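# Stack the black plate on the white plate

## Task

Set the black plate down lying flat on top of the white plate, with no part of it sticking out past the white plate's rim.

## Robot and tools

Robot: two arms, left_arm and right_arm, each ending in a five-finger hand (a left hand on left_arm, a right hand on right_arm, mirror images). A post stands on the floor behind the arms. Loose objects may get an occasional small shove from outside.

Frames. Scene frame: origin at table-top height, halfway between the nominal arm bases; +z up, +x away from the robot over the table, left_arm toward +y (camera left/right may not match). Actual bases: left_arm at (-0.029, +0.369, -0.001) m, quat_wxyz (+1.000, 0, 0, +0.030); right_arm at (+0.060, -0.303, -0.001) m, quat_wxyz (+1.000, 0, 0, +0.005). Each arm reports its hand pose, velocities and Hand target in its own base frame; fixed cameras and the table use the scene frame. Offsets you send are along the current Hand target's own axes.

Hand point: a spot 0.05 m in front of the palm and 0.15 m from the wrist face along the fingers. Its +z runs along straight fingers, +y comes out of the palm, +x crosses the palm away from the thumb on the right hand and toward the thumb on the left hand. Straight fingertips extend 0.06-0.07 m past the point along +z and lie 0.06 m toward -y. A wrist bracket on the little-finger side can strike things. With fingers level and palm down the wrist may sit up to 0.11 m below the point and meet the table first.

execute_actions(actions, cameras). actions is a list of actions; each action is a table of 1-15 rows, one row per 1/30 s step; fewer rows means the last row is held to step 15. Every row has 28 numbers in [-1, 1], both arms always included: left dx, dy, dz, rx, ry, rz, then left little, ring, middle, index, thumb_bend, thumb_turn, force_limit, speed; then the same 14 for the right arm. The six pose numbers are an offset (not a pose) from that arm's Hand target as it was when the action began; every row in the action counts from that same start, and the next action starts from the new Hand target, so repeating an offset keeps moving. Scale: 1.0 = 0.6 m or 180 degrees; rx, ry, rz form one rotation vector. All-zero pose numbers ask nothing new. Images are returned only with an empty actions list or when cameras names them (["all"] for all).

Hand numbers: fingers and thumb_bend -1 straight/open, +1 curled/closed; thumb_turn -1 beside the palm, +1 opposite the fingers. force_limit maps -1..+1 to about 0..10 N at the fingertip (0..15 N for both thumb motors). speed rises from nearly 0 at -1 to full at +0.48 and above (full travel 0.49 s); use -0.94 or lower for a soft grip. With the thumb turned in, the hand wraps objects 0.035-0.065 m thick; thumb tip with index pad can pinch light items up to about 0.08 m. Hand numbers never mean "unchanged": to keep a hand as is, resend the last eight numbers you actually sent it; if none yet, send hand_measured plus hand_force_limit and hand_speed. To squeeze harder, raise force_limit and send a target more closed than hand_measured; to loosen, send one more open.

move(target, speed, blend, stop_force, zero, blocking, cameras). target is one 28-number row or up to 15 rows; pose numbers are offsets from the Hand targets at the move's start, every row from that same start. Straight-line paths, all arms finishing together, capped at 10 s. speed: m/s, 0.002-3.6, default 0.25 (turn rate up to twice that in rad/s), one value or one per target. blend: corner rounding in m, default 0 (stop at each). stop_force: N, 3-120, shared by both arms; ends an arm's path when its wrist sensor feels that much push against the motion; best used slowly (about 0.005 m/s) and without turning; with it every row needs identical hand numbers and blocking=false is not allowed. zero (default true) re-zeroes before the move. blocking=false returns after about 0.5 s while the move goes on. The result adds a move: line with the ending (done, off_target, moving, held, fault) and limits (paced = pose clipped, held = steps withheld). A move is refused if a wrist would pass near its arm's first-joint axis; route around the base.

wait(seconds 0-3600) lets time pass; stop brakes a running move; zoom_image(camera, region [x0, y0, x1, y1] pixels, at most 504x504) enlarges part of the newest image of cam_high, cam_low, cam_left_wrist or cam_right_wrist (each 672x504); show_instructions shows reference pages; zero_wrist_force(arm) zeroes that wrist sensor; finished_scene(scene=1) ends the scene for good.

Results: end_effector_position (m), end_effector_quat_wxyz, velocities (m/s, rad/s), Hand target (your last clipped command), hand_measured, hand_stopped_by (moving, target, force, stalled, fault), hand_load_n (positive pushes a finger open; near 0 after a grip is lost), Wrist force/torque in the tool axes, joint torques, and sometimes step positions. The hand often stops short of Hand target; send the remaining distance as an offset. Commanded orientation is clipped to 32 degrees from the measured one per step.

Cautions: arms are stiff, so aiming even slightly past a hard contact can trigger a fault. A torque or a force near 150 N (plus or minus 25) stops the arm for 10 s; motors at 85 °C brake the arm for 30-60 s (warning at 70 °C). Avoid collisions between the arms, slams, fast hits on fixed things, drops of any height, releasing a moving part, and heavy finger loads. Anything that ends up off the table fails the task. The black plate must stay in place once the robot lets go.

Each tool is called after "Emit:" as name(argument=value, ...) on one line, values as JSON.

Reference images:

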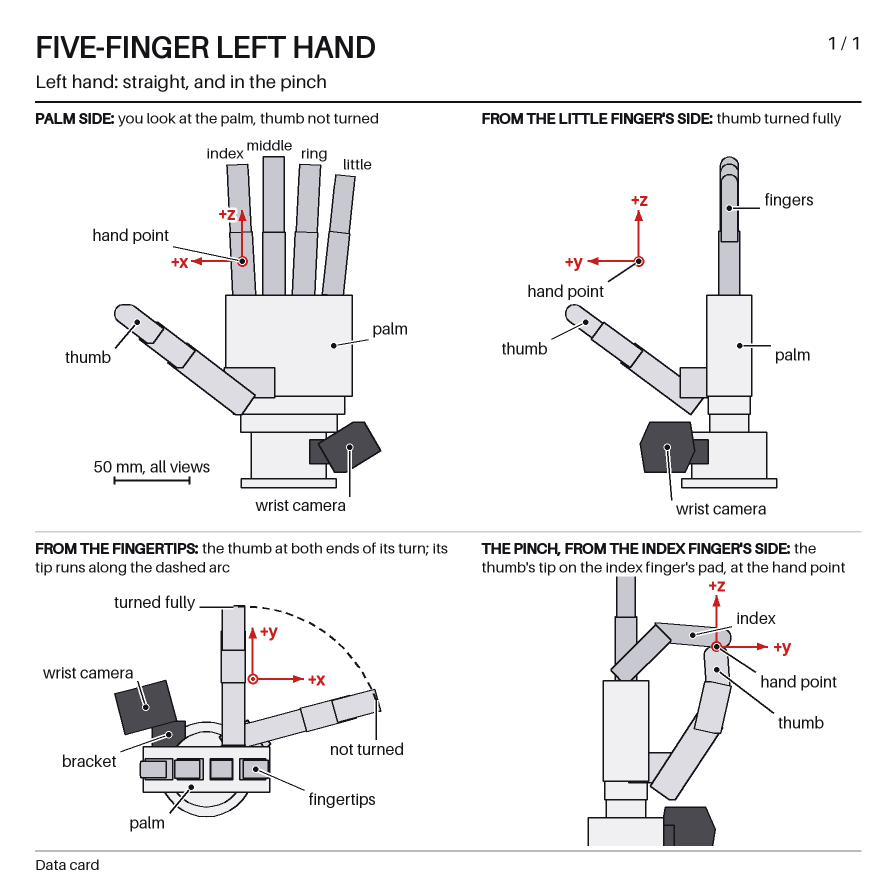

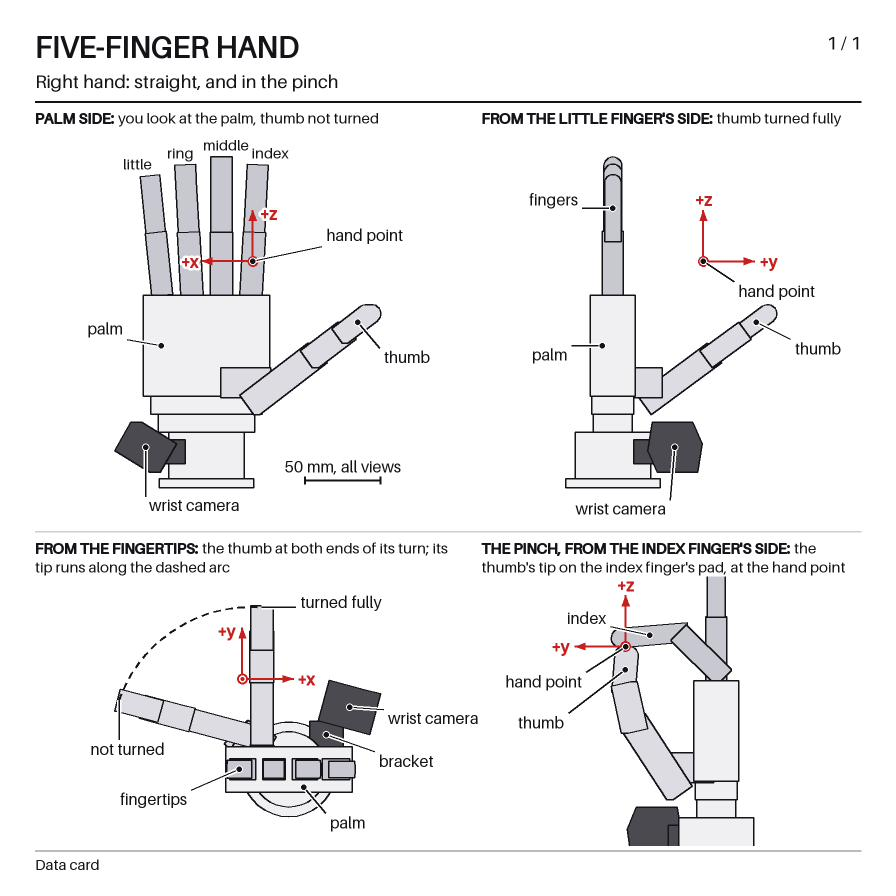

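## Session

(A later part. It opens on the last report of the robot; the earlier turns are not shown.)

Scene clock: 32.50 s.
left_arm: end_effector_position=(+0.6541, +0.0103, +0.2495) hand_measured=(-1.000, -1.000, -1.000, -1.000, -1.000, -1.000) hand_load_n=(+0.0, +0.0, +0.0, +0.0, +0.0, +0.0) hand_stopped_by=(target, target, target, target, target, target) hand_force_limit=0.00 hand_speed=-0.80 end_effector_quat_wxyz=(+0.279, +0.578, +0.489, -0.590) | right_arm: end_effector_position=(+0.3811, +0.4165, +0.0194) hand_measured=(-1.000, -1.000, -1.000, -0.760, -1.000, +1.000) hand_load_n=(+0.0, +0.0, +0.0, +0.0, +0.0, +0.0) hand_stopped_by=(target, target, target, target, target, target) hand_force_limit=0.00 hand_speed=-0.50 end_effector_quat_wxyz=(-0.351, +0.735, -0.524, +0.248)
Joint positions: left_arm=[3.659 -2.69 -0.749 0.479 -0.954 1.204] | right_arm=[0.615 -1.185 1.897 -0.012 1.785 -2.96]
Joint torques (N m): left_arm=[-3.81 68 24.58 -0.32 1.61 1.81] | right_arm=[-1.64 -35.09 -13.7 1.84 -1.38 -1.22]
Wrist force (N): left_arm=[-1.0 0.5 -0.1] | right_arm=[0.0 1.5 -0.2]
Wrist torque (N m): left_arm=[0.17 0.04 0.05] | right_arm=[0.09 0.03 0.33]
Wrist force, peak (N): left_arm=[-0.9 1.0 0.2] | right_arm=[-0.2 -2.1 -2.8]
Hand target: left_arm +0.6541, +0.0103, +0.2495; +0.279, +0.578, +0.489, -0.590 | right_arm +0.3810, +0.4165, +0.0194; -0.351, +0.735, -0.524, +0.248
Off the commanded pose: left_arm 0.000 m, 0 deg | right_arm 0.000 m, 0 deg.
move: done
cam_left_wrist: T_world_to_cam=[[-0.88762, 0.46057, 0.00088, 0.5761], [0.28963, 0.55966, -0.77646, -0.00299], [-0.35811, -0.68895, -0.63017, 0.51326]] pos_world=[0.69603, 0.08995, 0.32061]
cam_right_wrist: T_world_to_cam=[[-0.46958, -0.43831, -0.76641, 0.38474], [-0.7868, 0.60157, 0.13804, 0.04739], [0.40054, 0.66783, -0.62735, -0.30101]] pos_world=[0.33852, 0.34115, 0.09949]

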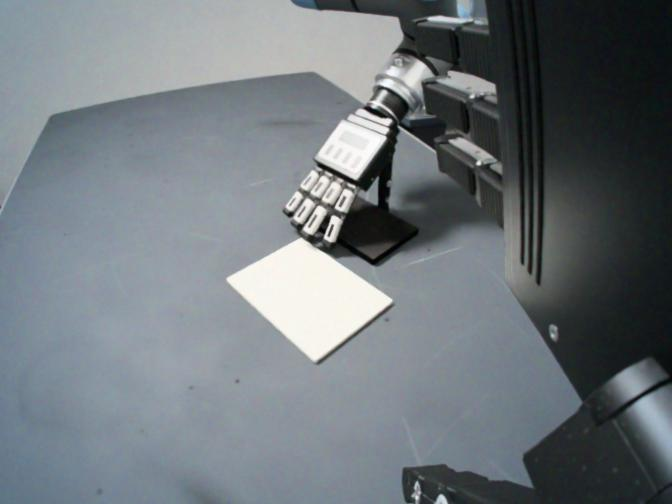

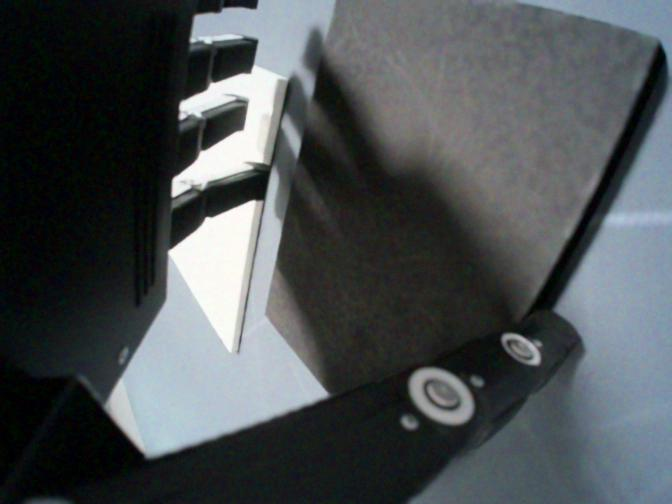

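Emit:
move(target=[0,0,0,0,0,0,-1,-1,-1,-1,-1,-1,0,-0.8,0,0,0,0,0,0,-1,-0.62,-1,-0.62,-1,1,-0.7,-0.8], cameras=["cam_left_wrist","cam_right_wrist"])

Emit:
zoom_image(camera="cam_left_wrist", region=[270, 160, 430, 280])

Scene clock: 34.13 s.
left_arm: end_effector_position=(+0.6541, +0.0103, +0.2495) hand_measured=(-1.000, -1.000, -1.000, -1.000, -1.000, -1.000) hand_load_n=(+0.0, +0.0, +0.0, +0.0, +0.0, +0.0) hand_stopped_by=(target, target, target, target, target, target) hand_force_limit=0.00 hand_speed=-0.80 end_effector_quat_wxyz=(+0.279, +0.578, +0.489, -0.590) | right_arm: end_effector_position=(+0.3810, +0.4165, +0.0194) hand_measured=(-1.000, -0.620, -1.000, -0.620, -1.000, +1.000) hand_load_n=(+0.0, +0.0, +0.0, +0.0, +0.0, +0.0) hand_stopped_by=(target, target, target, target, target, target) hand_force_limit=-0.70 hand_speed=-0.80 end_effector_quat_wxyz=(-0.351, +0.735, -0.524, +0.248)
Joint positions: left_arm=[3.659 -2.69 -0.749 0.479 -0.954 1.204] | right_arm=[0.615 -1.185 1.897 -0.012 1.785 -2.96]
Joint torques (N m): left_arm=[-3.46 69.18 23.49 -0.44 1.63 1.68] | right_arm=[3.12 -39.2 -4.42 -0.96 1.47 1.17]
Wrist force (N): left_arm=[-0.7 0.4 0.1] | right_arm=[0.4 1.7 -0.2]
Wrist torque (N m): left_arm=[0.15 0.02 0.08] | right_arm=[0.11 -0.02 0.36]
Wrist force, peak (N): left_arm=[-1.2 0.5 -0.1] | right_arm=[0.3 1.8 0.0]
Hand target: left_arm +0.6541, +0.0103, +0.2495; +0.279, +0.578, +0.489, -0.590 | right_arm +0.3810, +0.4165, +0.0194; -0.351, +0.735, -0.524, +0.248
Off the commanded pose: left_arm 0.000 m, 0 deg | right_arm 0.000 m, 0 deg.
move: done
cam_left_wrist: T_world_to_cam=[[-0.88762, 0.46057, 0.00088, 0.5761], [0.28963, 0.55966, -0.77646, -0.00299], [-0.35811, -0.68895, -0.63017, 0.51326]] pos_world=[0.69603, 0.08995, 0.32061]
cam_right_wrist: T_world_to_cam=[[-0.46958, -0.43831, -0.76641, 0.3847], [-0.7868, 0.60157, 0.13804, 0.04731], [0.40054, 0.66783, -0.62735, -0.30096]] pos_world=[0.33842, 0.34115, 0.09949]

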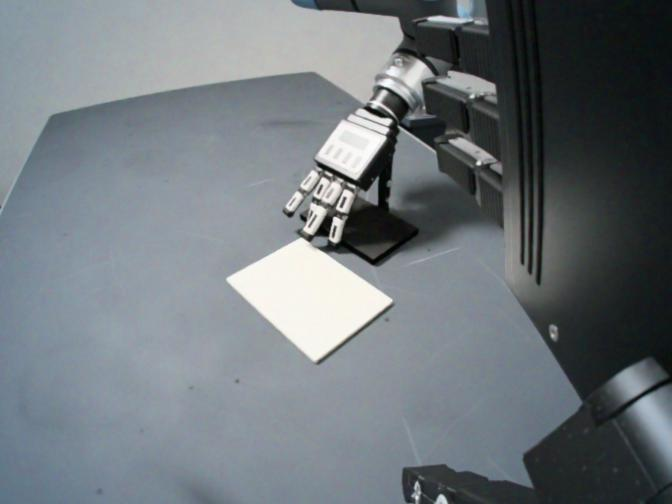

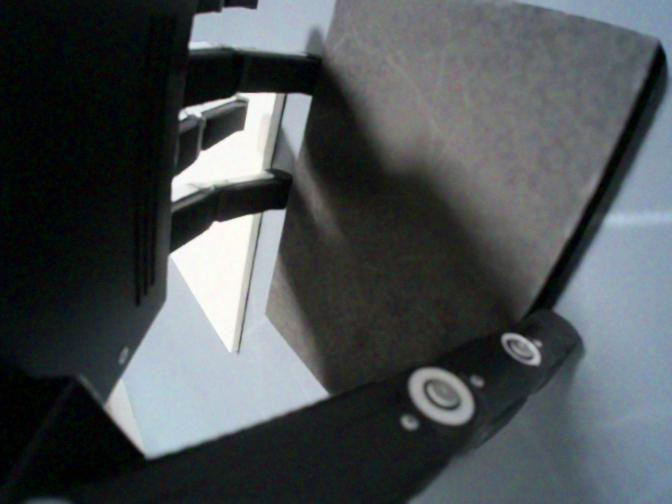

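Scaled by 3.150 from the camera's image (finer frame: 960x720).

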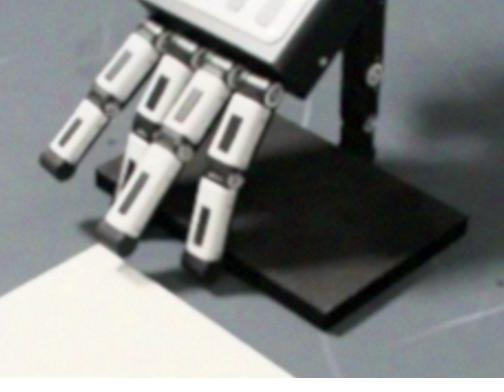

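Emit:
move(target=[0,0,0,0,0,0,-1,-1,-1,-1,-1,-1,0,-0.8,0,0,0,0,0,0,-1,-0.3,-1,-0.3,-1,1,-0.7,-0.92], cameras=["cam_left_wrist","cam_right_wrist","cam_high"])

Emit:
zoom_image(camera="cam_left_wrist", region=[270, 160, 430, 280])

Scene clock: 35.33 s.
left_arm: end_effector_position=(+0.6541, +0.0103, +0.2495) hand_measured=(-1.000, -1.000, -1.000, -1.000, -1.000, -1.000) hand_load_n=(+0.0, +0.0, +0.0, +0.0, +0.0, +0.0) hand_stopped_by=(target, target, target, target, target, target) hand_force_limit=0.00 hand_speed=-0.80 end_effector_quat_wxyz=(+0.279, +0.578, +0.489, -0.590) | right_arm: end_effector_position=(+0.3810, +0.4165, +0.0194) hand_measured=(-1.000, -0.494, -1.000, -0.486, -1.000, +1.000) hand_load_n=(+0.0, +2.0, +0.0, +2.0, +0.0, +0.5) hand_stopped_by=(target, force, target, force, target, target) hand_force_limit=-0.70 hand_speed=-0.92 end_effector_quat_wxyz=(-0.351, +0.735, -0.524, +0.248)
Joint positions: left_arm=[3.659 -2.69 -0.749 0.479 -0.954 1.204] | right_arm=[0.615 -1.185 1.897 -0.012 1.785 -2.96]
Joint torques (N m): left_arm=[-2.59 68.5 22.54 -0.39 1.33 1.99] | right_arm=[3.79 -36.39 -4.7 -0.52 1.44 1.27]
Wrist force (N): left_arm=[-0.7 0.7 0.1] | right_arm=[0.3 -1.6 -0.7]
Wrist torque (N m): left_arm=[0.19 0.02 0.07] | right_arm=[-0.01 0.03 0.26]
Wrist force, peak (N): left_arm=[-0.9 0.7 0.1] | right_arm=[0.4 -1.7 -0.6]
Hand target: left_arm +0.6541, +0.0103, +0.2495; +0.279, +0.578, +0.489, -0.590 | right_arm +0.3810, +0.4165, +0.0194; -0.351, +0.735, -0.524, +0.248
Off the commanded pose: left_arm 0.000 m, 0 deg | right_arm 0.000 m, 0 deg.
move: done
cam_left_wrist: T_world_to_cam=[[-0.88762, 0.46057, 0.00088, 0.5761], [0.28963, 0.55966, -0.77646, -0.00299], [-0.35811, -0.68895, -0.63017, 0.51326]] pos_world=[0.69603, 0.08995, 0.32061]
cam_right_wrist: T_world_to_cam=[[-0.46958, -0.43831, -0.76641, 0.3847], [-0.7868, 0.60157, 0.13804, 0.04731], [0.40054, 0.66783, -0.62735, -0.30096]] pos_world=[0.33842, 0.34115, 0.09949]
Images, in order (width x height): cam_high 672x504, cam_left_wrist 672x504, cam_right_wrist 672x504.

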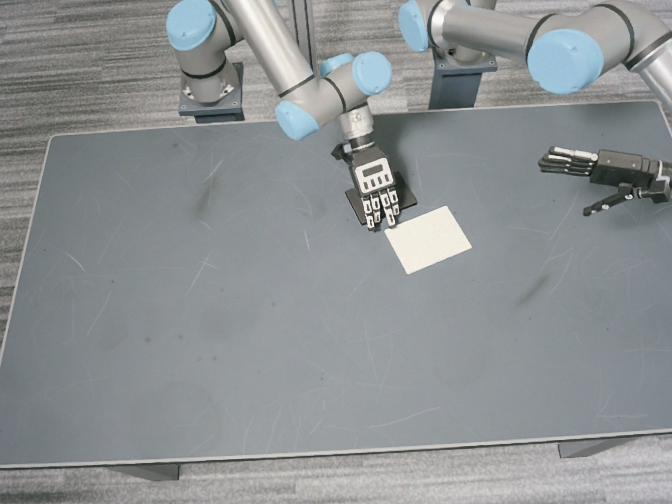

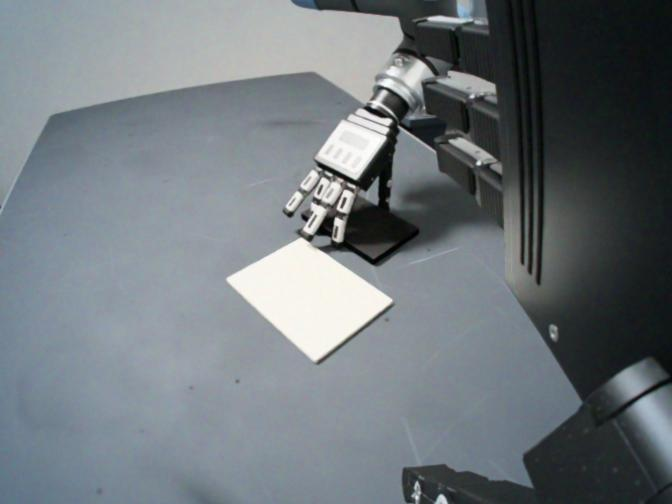

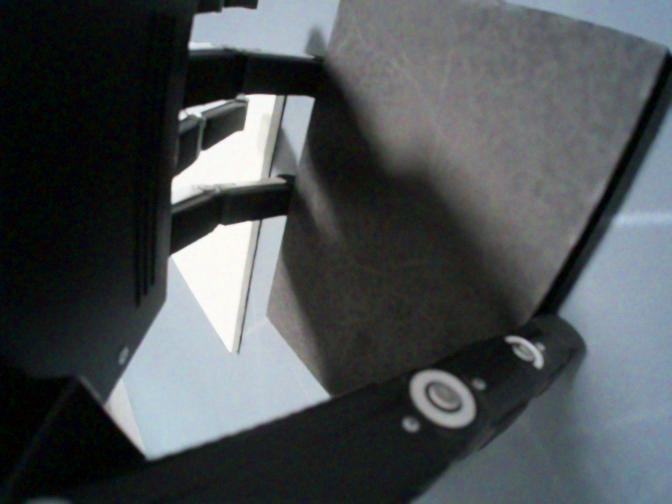

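Scaled by 3.150 from the camera's image (finer frame: 960x720).

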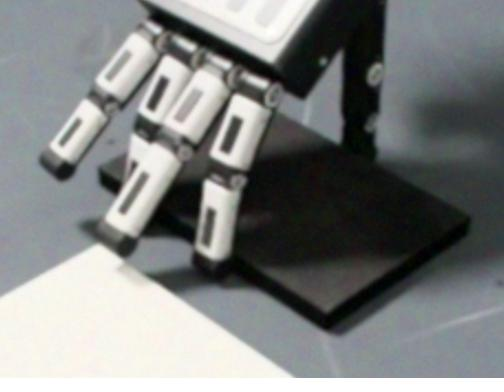

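Emit:
move(target=[0,0,0,0,0,0,-1,-1,-1,-1,-1,-1,0,-0.8,0,0,0,0,0,0,-1,-0.3,-1,-0.2,-1,1,0.2,-0.94], cameras=["cam_left_wrist","cam_right_wrist"])

Emit:
zoom_image(camera="cam_left_wrist", region=[270, 160, 430, 280])

Scene clock: 36.17 s.
left_arm: end_effector_position=(+0.6541, +0.0103, +0.2495) hand_measured=(-1.000, -1.000, -1.000, -1.000, -1.000, -1.000) hand_load_n=(+0.0, +0.5, +0.0, +0.0, +0.0, +0.0) hand_stopped_by=(target, target, target, target, target, target) hand_force_limit=0.00 hand_speed=-0.80 end_effector_quat_wxyz=(+0.279, +0.578, +0.489, -0.590) | right_arm: end_effector_position=(+0.3810, +0.4165, +0.0194) hand_measured=(-1.000, -0.494, -1.000, -0.454, -1.000, +1.000) hand_load_n=(+0.0, +1.5, +0.0, +6.5, +0.0, +0.0) hand_stopped_by=(target, force, target, force, target, target) hand_force_limit=0.20 hand_speed=-0.94 end_effector_quat_wxyz=(-0.351, +0.735, -0.524, +0.248)
Joint positions: left_arm=[3.659 -2.69 -0.749 0.479 -0.954 1.204] | right_arm=[0.615 -1.185 1.897 -0.012 1.785 -2.96]
Joint torques (N m): left_arm=[-2.39 67.8 22.67 -0.18 1.42 1.81] | right_arm=[4.57 -32.57 -4.19 1.07 1.44 0.98]
Wrist force (N): left_arm=[-0.8 0.4 0.3] | right_arm=[0.0 -2.9 -1.2]
Wrist torque (N m): left_arm=[0.14 0.02 0.07] | right_arm=[0.01 0.06 0.27]
Wrist force, peak (N): left_arm=[-0.9 0.7 0.1] | right_arm=[0.0 -3.0 -1.0]
Hand target: left_arm +0.6541, +0.0103, +0.2495; +0.279, +0.578, +0.489, -0.590 | right_arm +0.3810, +0.4165, +0.0194; -0.351, +0.735, -0.524, +0.248
Off the commanded pose: left_arm 0.000 m, 0 deg | right_arm 0.000 m, 0 deg.
move: done
cam_left_wrist: T_world_to_cam=[[-0.88762, 0.46057, 0.00088, 0.5761], [0.28963, 0.55966, -0.77646, -0.00299], [-0.35811, -0.68895, -0.63017, 0.51326]] pos_world=[0.69603, 0.08995, 0.32061]
cam_right_wrist: T_world_to_cam=[[-0.46958, -0.43831, -0.76641, 0.3847], [-0.7868, 0.60157, 0.13804, 0.04731], [0.40054, 0.66783, -0.62735, -0.30096]] pos_world=[0.33842, 0.34115, 0.09949]

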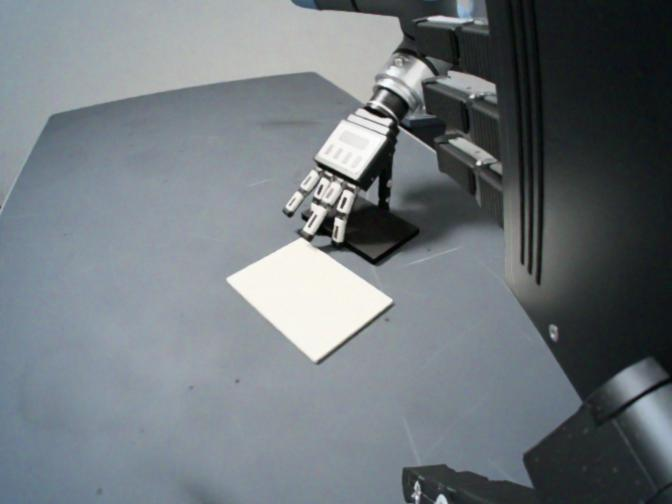

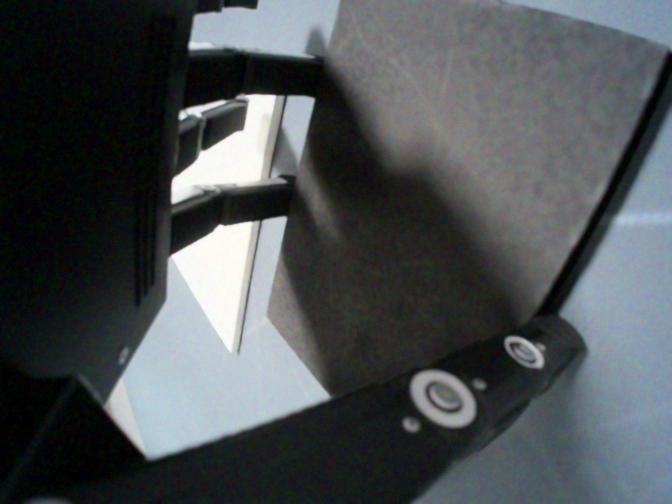

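Scaled by 3.150 from the camera's image (finer frame: 960x720).

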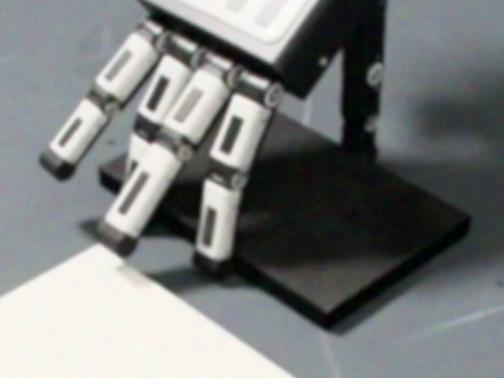

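Emit:
move(target=[0,0,0,0,0,0,-1,-1,-1,-1,-1,-1,0,-0.8,0,-0.013,-0.0105,0,0,0,-1,-0.3,-1,-0.2,-1,1,0.2,-0.94], speed=0.02, cameras=["cam_left_wrist","cam_right_wrist","cam_high"])

Emit:
zoom_image(camera="cam_left_wrist", region=[270, 160, 430, 280])

Scene clock: 37.43 s.
left_arm: end_effector_position=(+0.6541, +0.0103, +0.2495) hand_measured=(-1.000, -1.000, -1.000, -1.000, -1.000, -1.000) hand_load_n=(+0.0, +0.0, +0.0, +0.0, +0.0, +0.0) hand_stopped_by=(target, target, target, target, target, target) hand_force_limit=0.00 hand_speed=-0.80 end_effector_quat_wxyz=(+0.279, +0.578, +0.489, -0.590) | right_arm: end_effector_position=(+0.3810, +0.4165, +0.0296) hand_measured=(-1.000, -0.494, -1.000, -0.454, -1.000, +1.000) hand_load_n=(+0.0, +1.5, +0.0, +6.0, +0.0, +0.0) hand_stopped_by=(target, force, target, force, target, target) hand_force_limit=0.20 hand_speed=-0.94 end_effector_quat_wxyz=(-0.351, +0.735, -0.524, +0.248) end_effector_velocity=(+0.001, +0.001, +0.000) end_effector_angular_velocity=(+0.004, -0.003, -0.001)
Joint positions: left_arm=[3.659 -2.69 -0.749 0.479 -0.954 1.204] | right_arm=[0.615 -1.201 1.888 0.014 1.785 -2.96]
Joint velocities: left_arm=[within noise] | right_arm=[0.001 0 0 -0.005 0 0.002]
Joint torques (N m): left_arm=[-3.53 69.7 22.84 -0.17 1.36 1.72] | right_arm=[-6.3 -23.34 -14.99 -1.47 -1.69 -1.54]
Wrist force (N): left_arm=[-0.8 0.6 -0.1] | right_arm=[0.3 2.7 0.7]
Wrist torque (N m): left_arm=[0.20 0.01 0.06] | right_arm=[0.10 -0.03 0.36]
Wrist force, peak (N): left_arm=[-1.1 0.8 0.0] | right_arm=[-0.1 -3.1 -1.3]
Hand target: left_arm +0.6541, +0.0103, +0.2495; +0.279, +0.578, +0.489, -0.590 | right_arm +0.3810, +0.4165, +0.0294; -0.351, +0.735, -0.524, +0.248
Off the commanded pose: left_arm 0.000 m, 0 deg | right_arm 0.000 m, 0 deg.
move: done
cam_left_wrist: T_world_to_cam=[[-0.88762, 0.46057, 0.00088, 0.5761], [0.28963, 0.55966, -0.77646, -0.00299], [-0.35811, -0.68895, -0.63017, 0.51326]] pos_world=[0.69603, 0.08995, 0.32061]
cam_right_wrist: T_world_to_cam=[[-0.46959, -0.43825, -0.76643, 0.3925], [-0.78675, 0.60164, 0.13802, 0.04587], [0.40063, 0.6678, -0.62732, -0.29459]] pos_world=[0.33842, 0.34115, 0.10969]
Images, in order (width x height): cam_high 672x504, cam_left_wrist 672x504, cam_right_wrist 672x504.

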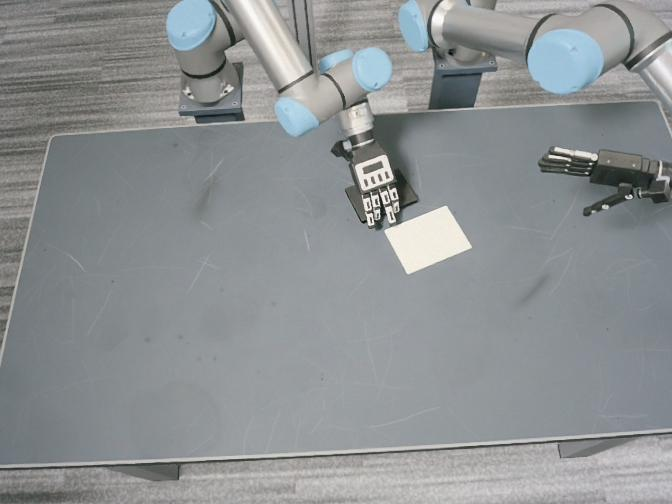

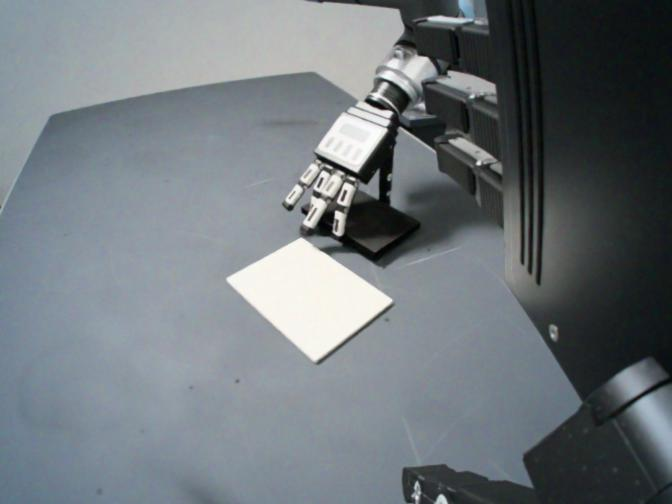

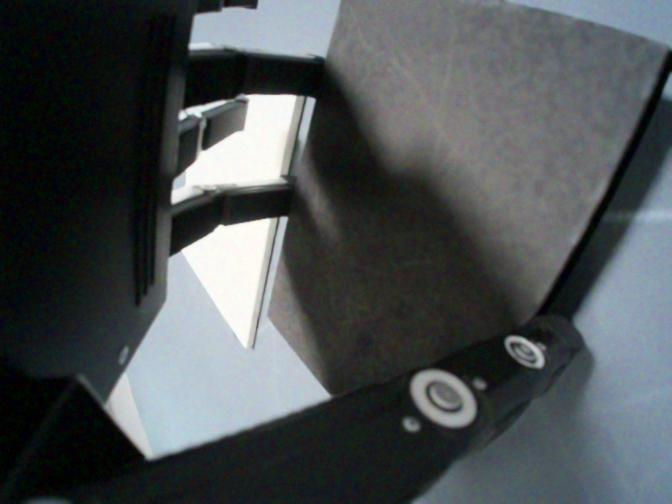

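Scaled by 3.150 from the camera's image (finer frame: 960x720).

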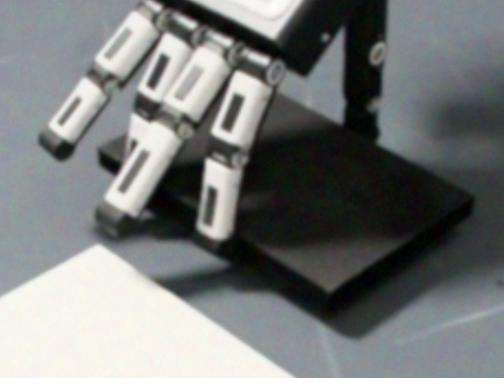

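Emit:
move(target=[[0,0,0,0,0,0,-1,-1,-1,-1,-1,-1,0,-0.8,0,-0.0388,-0.0315,0,0,0,-1,-0.3,-1,-0.2,-1,1,0.2,-0.94],[0,0,0,0,0,0,-1,-1,-1,-1,-1,-1,0,-0.8,-0.0813,-0.1798,0.1423,0,0,0,-1,-0.3,-1,-0.2,-1,1,0.2,-0.94]], speed=0.08, blend=0.015, cameras=["cam_left_wrist","cam_right_wrist","cam_high","cam_low"])

Emit:
zoom_image(camera="cam_left_wrist", region=[200, 180, 420, 370])

Emit:
zoom_image(camera="cam_high", region=[360, 160, 500, 290])

Scene clock: 40.87 s.
left_arm: end_effector_position=(+0.6541, +0.0103, +0.2495) hand_measured=(-1.000, -1.000, -1.000, -1.000, -1.000, -1.000) hand_load_n=(+0.0, +0.0, +0.0, +0.0, +0.0, +0.0) hand_stopped_by=(target, target, target, target, target, target) hand_force_limit=0.00 hand_speed=-0.80 end_effector_quat_wxyz=(+0.279, +0.578, +0.489, -0.590) | right_arm: end_effector_position=(+0.4918, +0.5066, +0.0595) hand_measured=(-1.000, -0.494, -1.000, -0.454, -1.000, +1.000) hand_load_n=(+0.0, +1.5, -0.5, +6.0, +0.5, +0.0) hand_stopped_by=(target, force, target, force, target, target) hand_force_limit=0.20 hand_speed=-0.94 end_effector_quat_wxyz=(-0.351, +0.735, -0.524, +0.248)
Joint positions: left_arm=[3.659 -2.69 -0.749 0.479 -0.954 1.204] | right_arm=[0.633 -0.949 1.392 0.26 1.799 -2.948]
Joint torques (N m): left_arm=[-2.2 69.9 22.66 -0.32 1.45 1.77] | right_arm=[-0.89 -39.17 -21.88 -0.95 0.85 0.55]
Wrist force (N): left_arm=[-1.0 0.4 0.2] | right_arm=[0.1 2.6 1.0]
Wrist torque (N m): left_arm=[0.14 0.06 0.05] | right_arm=[0.07 -0.02 0.18]
Wrist force, peak (N): left_arm=[-0.9 1.1 0.0] | right_arm=[0.4 3.8 1.4]
Hand target: left_arm +0.6541, +0.0103, +0.2495; +0.279, +0.578, +0.489, -0.590 | right_arm +0.4918, +0.5066, +0.0596; -0.351, +0.735, -0.524, +0.248
Off the commanded pose: left_arm 0.000 m, 0 deg | right_arm 0.000 m, 0 deg.
move: done
cam_left_wrist: T_world_to_cam=[[-0.88762, 0.46057, 0.00088, 0.5761], [0.28963, 0.55966, -0.77646, -0.00299], [-0.35811, -0.68895, -0.63017, 0.51326]] pos_world=[0.69603, 0.08995, 0.32061]
cam_right_wrist: T_world_to_cam=[[-0.46961, -0.43836, -0.76636, 0.50701], [-0.7868, 0.60158, 0.13803, 0.07466], [0.40052, 0.66779, -0.62741, -0.38022]] pos_world=[0.44912, 0.43125, 0.13969]

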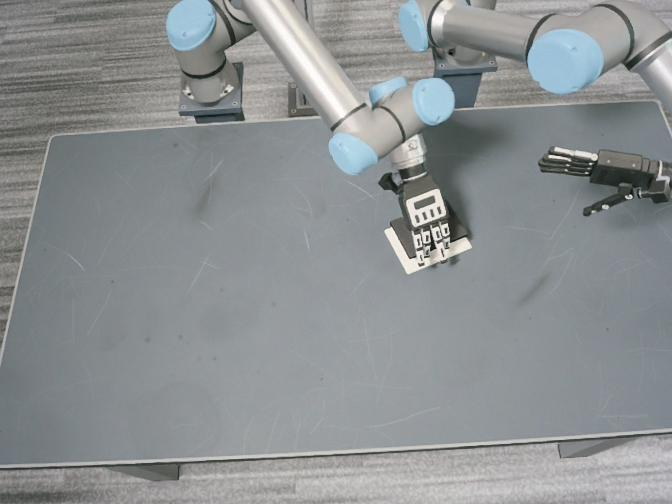

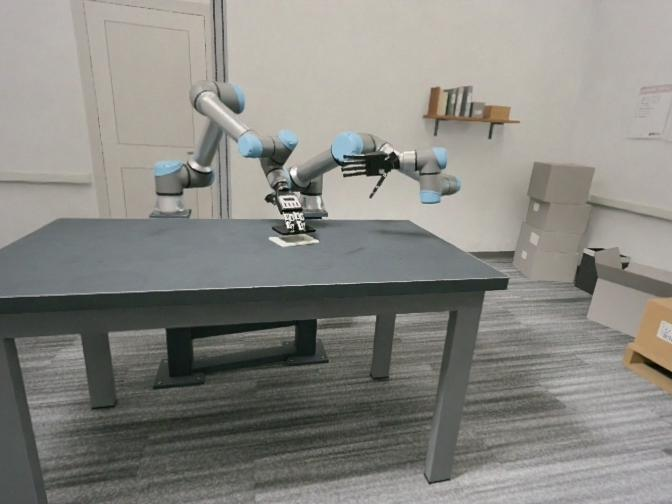

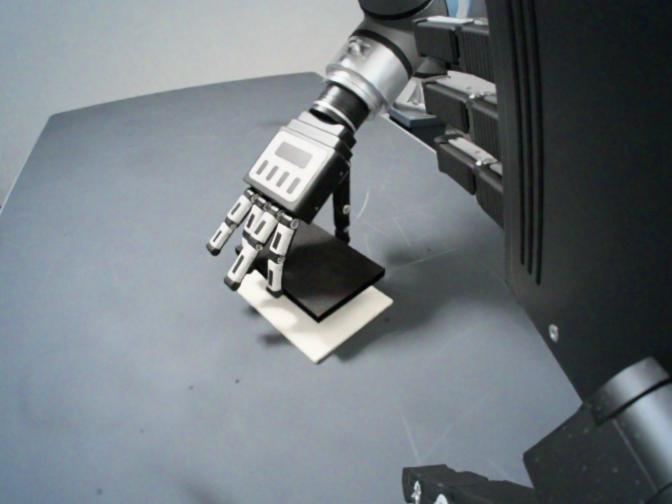

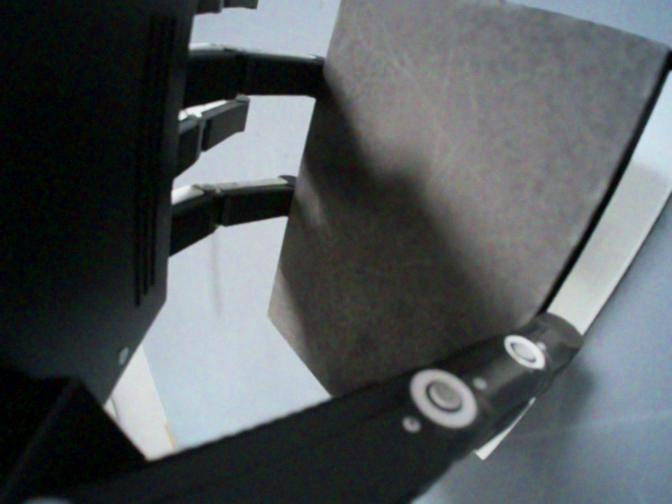

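Scaled by 2.291 from the camera's image (finer frame: 960x720).

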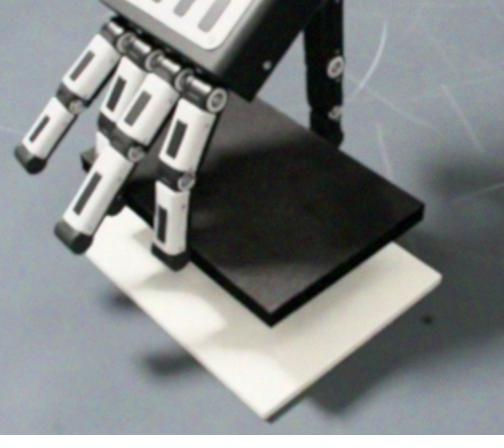

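Scaled by 3.600 from the camera's image (finer frame: 960x720).

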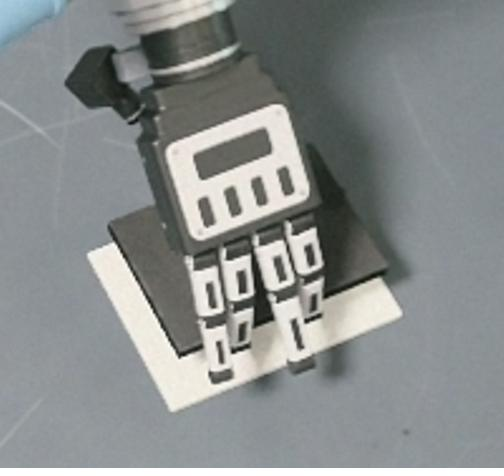

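Emit:
move(target=[0,0,0,0,0,0,-1,-1,-1,-1,-1,-1,0,-0.8,-0.0037,0.0308,0.0281,0,0,0,-1,-0.3,-1,-0.2,-1,1,0.2,-0.94], speed=0.05, cameras=["cam_left_wrist","cam_right_wrist","cam_high","cam_low"])

Emit:
zoom_image(camera="cam_left_wrist", region=[220, 200, 400, 370])

Emit:
zoom_image(camera="cam_high", region=[370, 180, 490, 290])

Emit:
zoom_image(camera="cam_right_wrist", region=[240, 0, 672, 460])

Emit:
zoom_image(camera="cam_low", region=[250, 190, 350, 265])

Scene clock: 42.47 s.
left_arm: end_effector_position=(+0.6541, +0.0103, +0.2495) hand_measured=(-1.000, -1.000, -1.000, -1.000, -1.000, -1.000) hand_load_n=(+0.0, +0.0, +0.0, +0.0, +0.0, +0.0) hand_stopped_by=(target, target, target, target, target, target) hand_force_limit=0.00 hand_speed=-0.80 end_effector_quat_wxyz=(+0.279, +0.578, +0.489, -0.590) | right_arm: end_effector_position=(+0.4923, +0.5092, +0.0344) hand_measured=(-1.000, -0.494, -1.000, -0.454, -1.000, +1.000) hand_load_n=(+0.0, +1.5, +0.0, +6.0, +0.5, +0.0) hand_stopped_by=(target, force, target, force, target, target) hand_force_limit=0.20 hand_speed=-0.94 end_effector_quat_wxyz=(-0.351, +0.735, -0.524, +0.248) end_effector_velocity=(+0.000, -0.001, +0.002) end_effector_angular_velocity=(-0.001, +0.000, +0.000)
Joint positions: left_arm=[3.659 -2.69 -0.749 0.479 -0.954 1.204] | right_arm=[0.636 -0.917 1.408 0.213 1.802 -2.946]
Joint velocities: left_arm=[within noise] | right_arm=[0 -0.003 -0.001 0.005 0 -0.001]
Joint torques (N m): left_arm=[-0.69 69.59 23.35 -0.19 1.48 1.66] | right_arm=[0.21 -51.97 -26.18 2.17 1.41 0.49]
Wrist force (N): left_arm=[-0.6 0.5 -0.3] | right_arm=[0.2 2.7 0.8]
Wrist torque (N m): left_arm=[0.19 -0.02 0.08] | right_arm=[0.10 -0.02 0.20]
Wrist force, peak (N): left_arm=[-1.0 0.6 0.0] | right_arm=[0.1 3.0 1.3]
Hand target: left_arm +0.6541, +0.0103, +0.2495; +0.279, +0.578, +0.489, -0.590 | right_arm +0.4924, +0.5092, +0.0346; -0.351, +0.735, -0.524, +0.248
Off the commanded pose: left_arm 0.000 m, 0 deg | right_arm 0.000 m, 0 deg.
move: done
cam_left_wrist: T_world_to_cam=[[-0.88762, 0.46057, 0.00088, 0.5761], [0.28963, 0.55966, -0.77646, -0.00299], [-0.35811, -0.68895, -0.63017, 0.51326]] pos_world=[0.69603, 0.08995, 0.32061]
cam_right_wrist: T_world_to_cam=[[-0.46977, -0.43847, -0.76619, 0.4893], [-0.78676, 0.60162, 0.13809, 0.07699], [0.40041, 0.66768, -0.6276, -0.39783]] pos_world=[0.44972, 0.43385, 0.11459]

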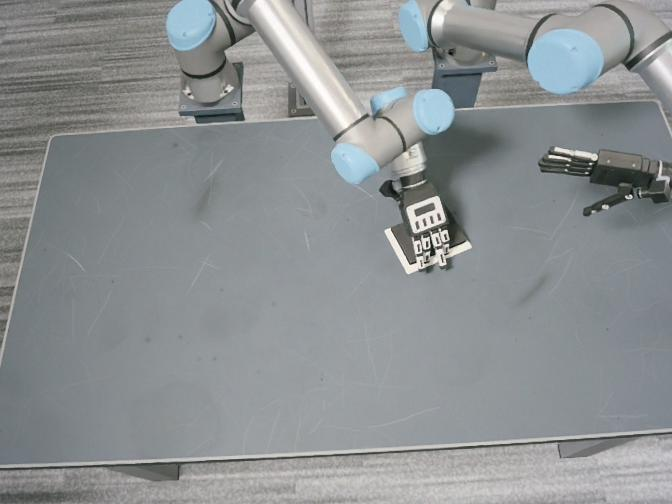

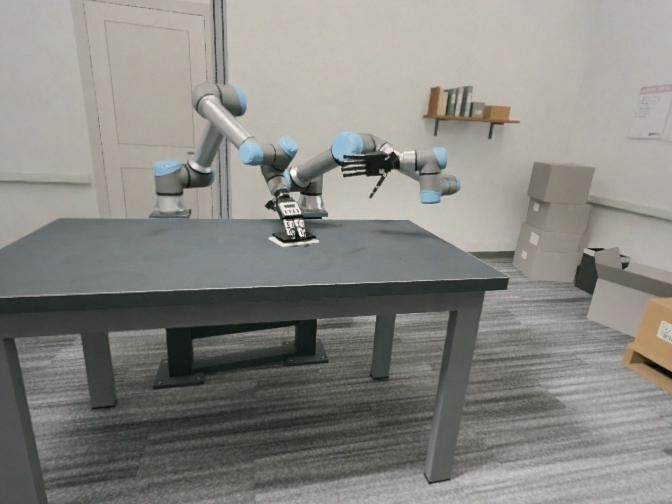

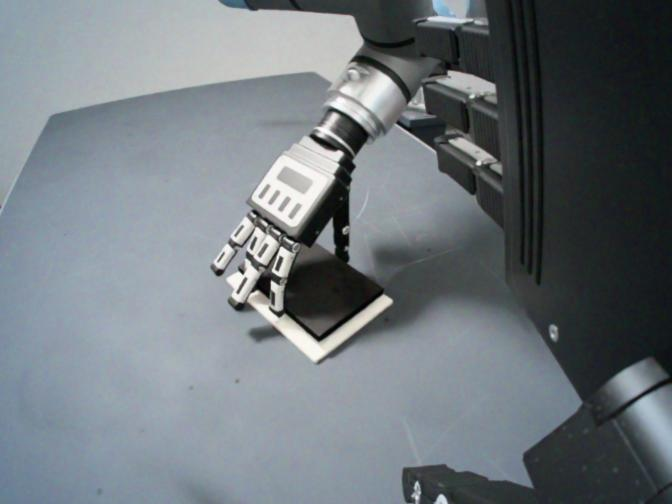

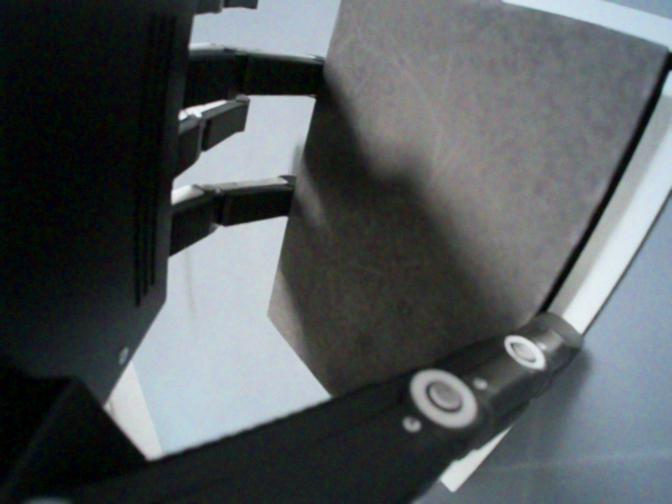

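Scaled by 2.800 from the camera's image (finer frame: 960x720).

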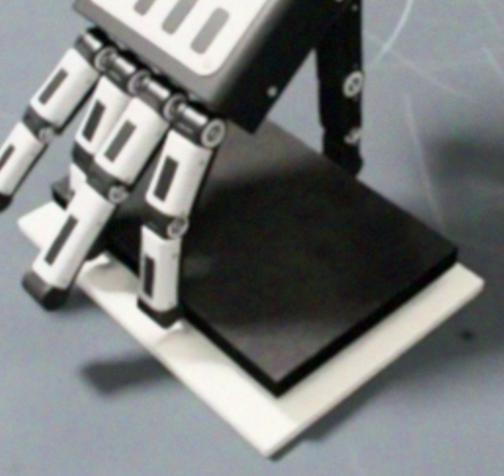

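Scaled by 4.200 from the camera's image (finer frame: 960x720).

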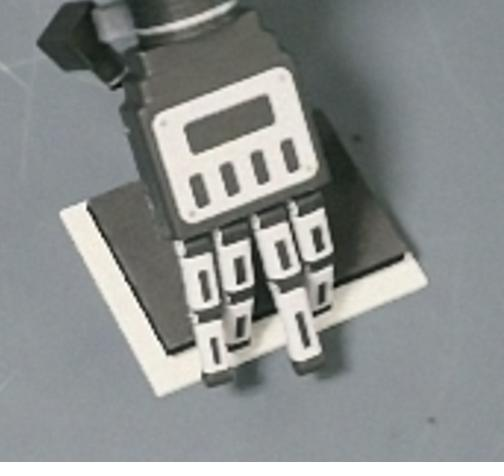

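Scaled by 1.096 from the camera's image (finer frame: 960x720).

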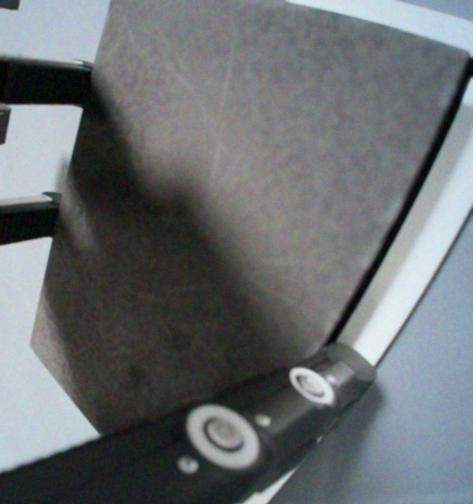

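Scaled by 5.040 from the camera's image (finer frame: 960x720).

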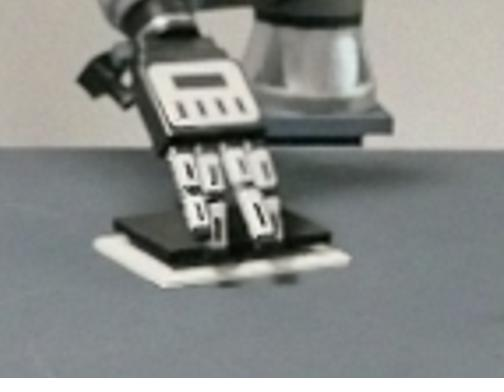

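Emit:
zoom_image(camera="cam_left_wrist", region=[290, 310, 350, 370])

Emit:
zoom_image(camera="cam_left_wrist", region=[350, 260, 410, 320])

Emit:
zoom_image(camera="cam_high", region=[380, 215, 430, 280])

Emit:
zoom_image(camera="cam_high", region=[430, 200, 480, 265])

Scaled by 8.400 from the camera's image (finer frame: 960x720).

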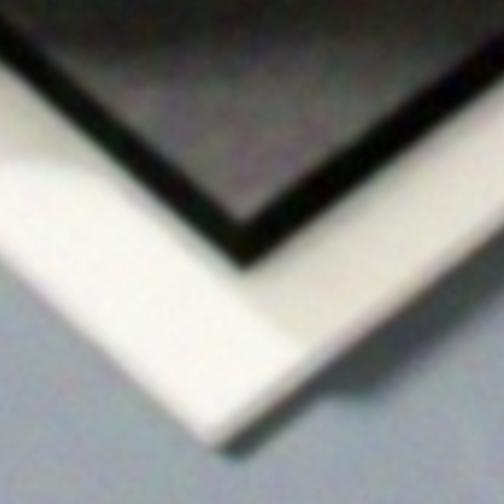

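Scaled by 8.400 from the camera's image (finer frame: 960x720).

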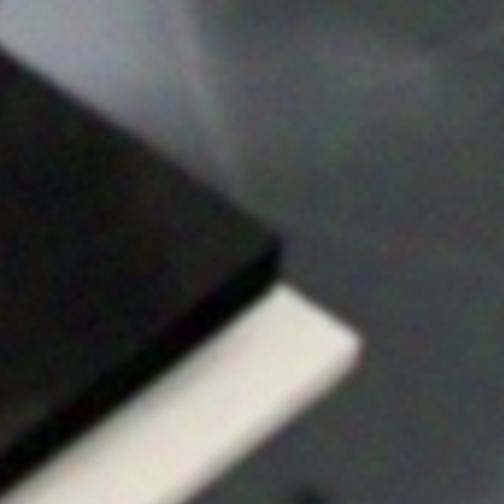

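Scaled by 7.754 from the camera's image (finer frame: 960x720).

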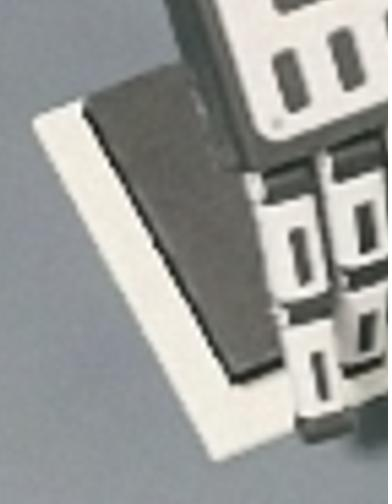

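Scaled by 7.754 from the camera's image (finer frame: 960x720).

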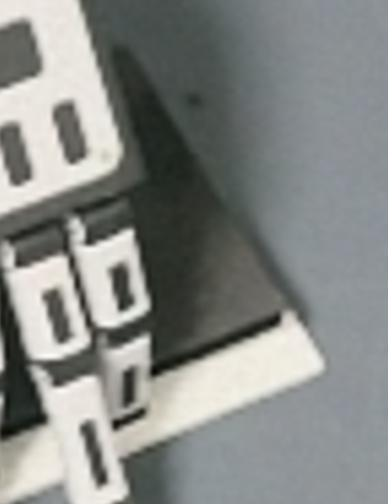

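Emit:
zoom_image(camera="cam_right_wrist", region=[400, 300, 600, 500])

Emit:
zoom_image(camera="cam_right_wrist", region=[480, 0, 672, 200])

Scaled by 2.520 from the camera's image (finer frame: 960x720).

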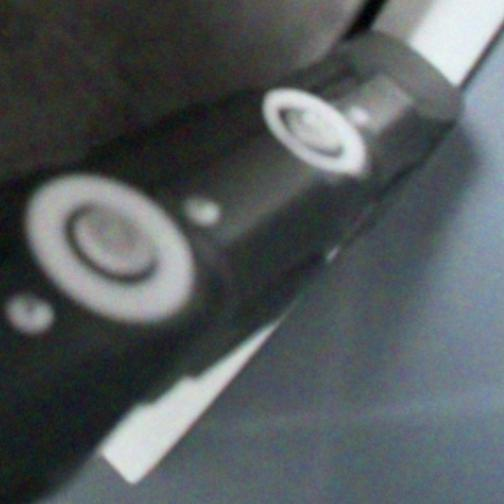

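Scaled by 2.520 from the camera's image (finer frame: 960x720).

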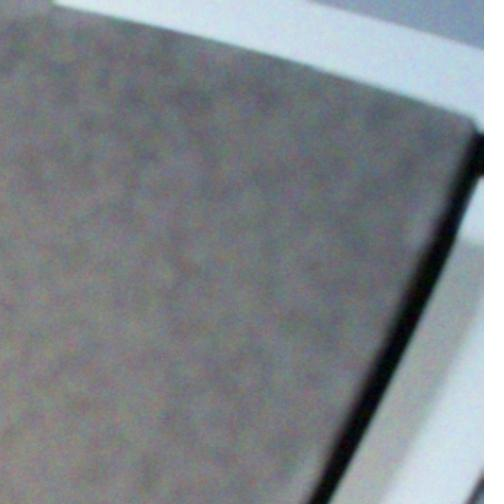

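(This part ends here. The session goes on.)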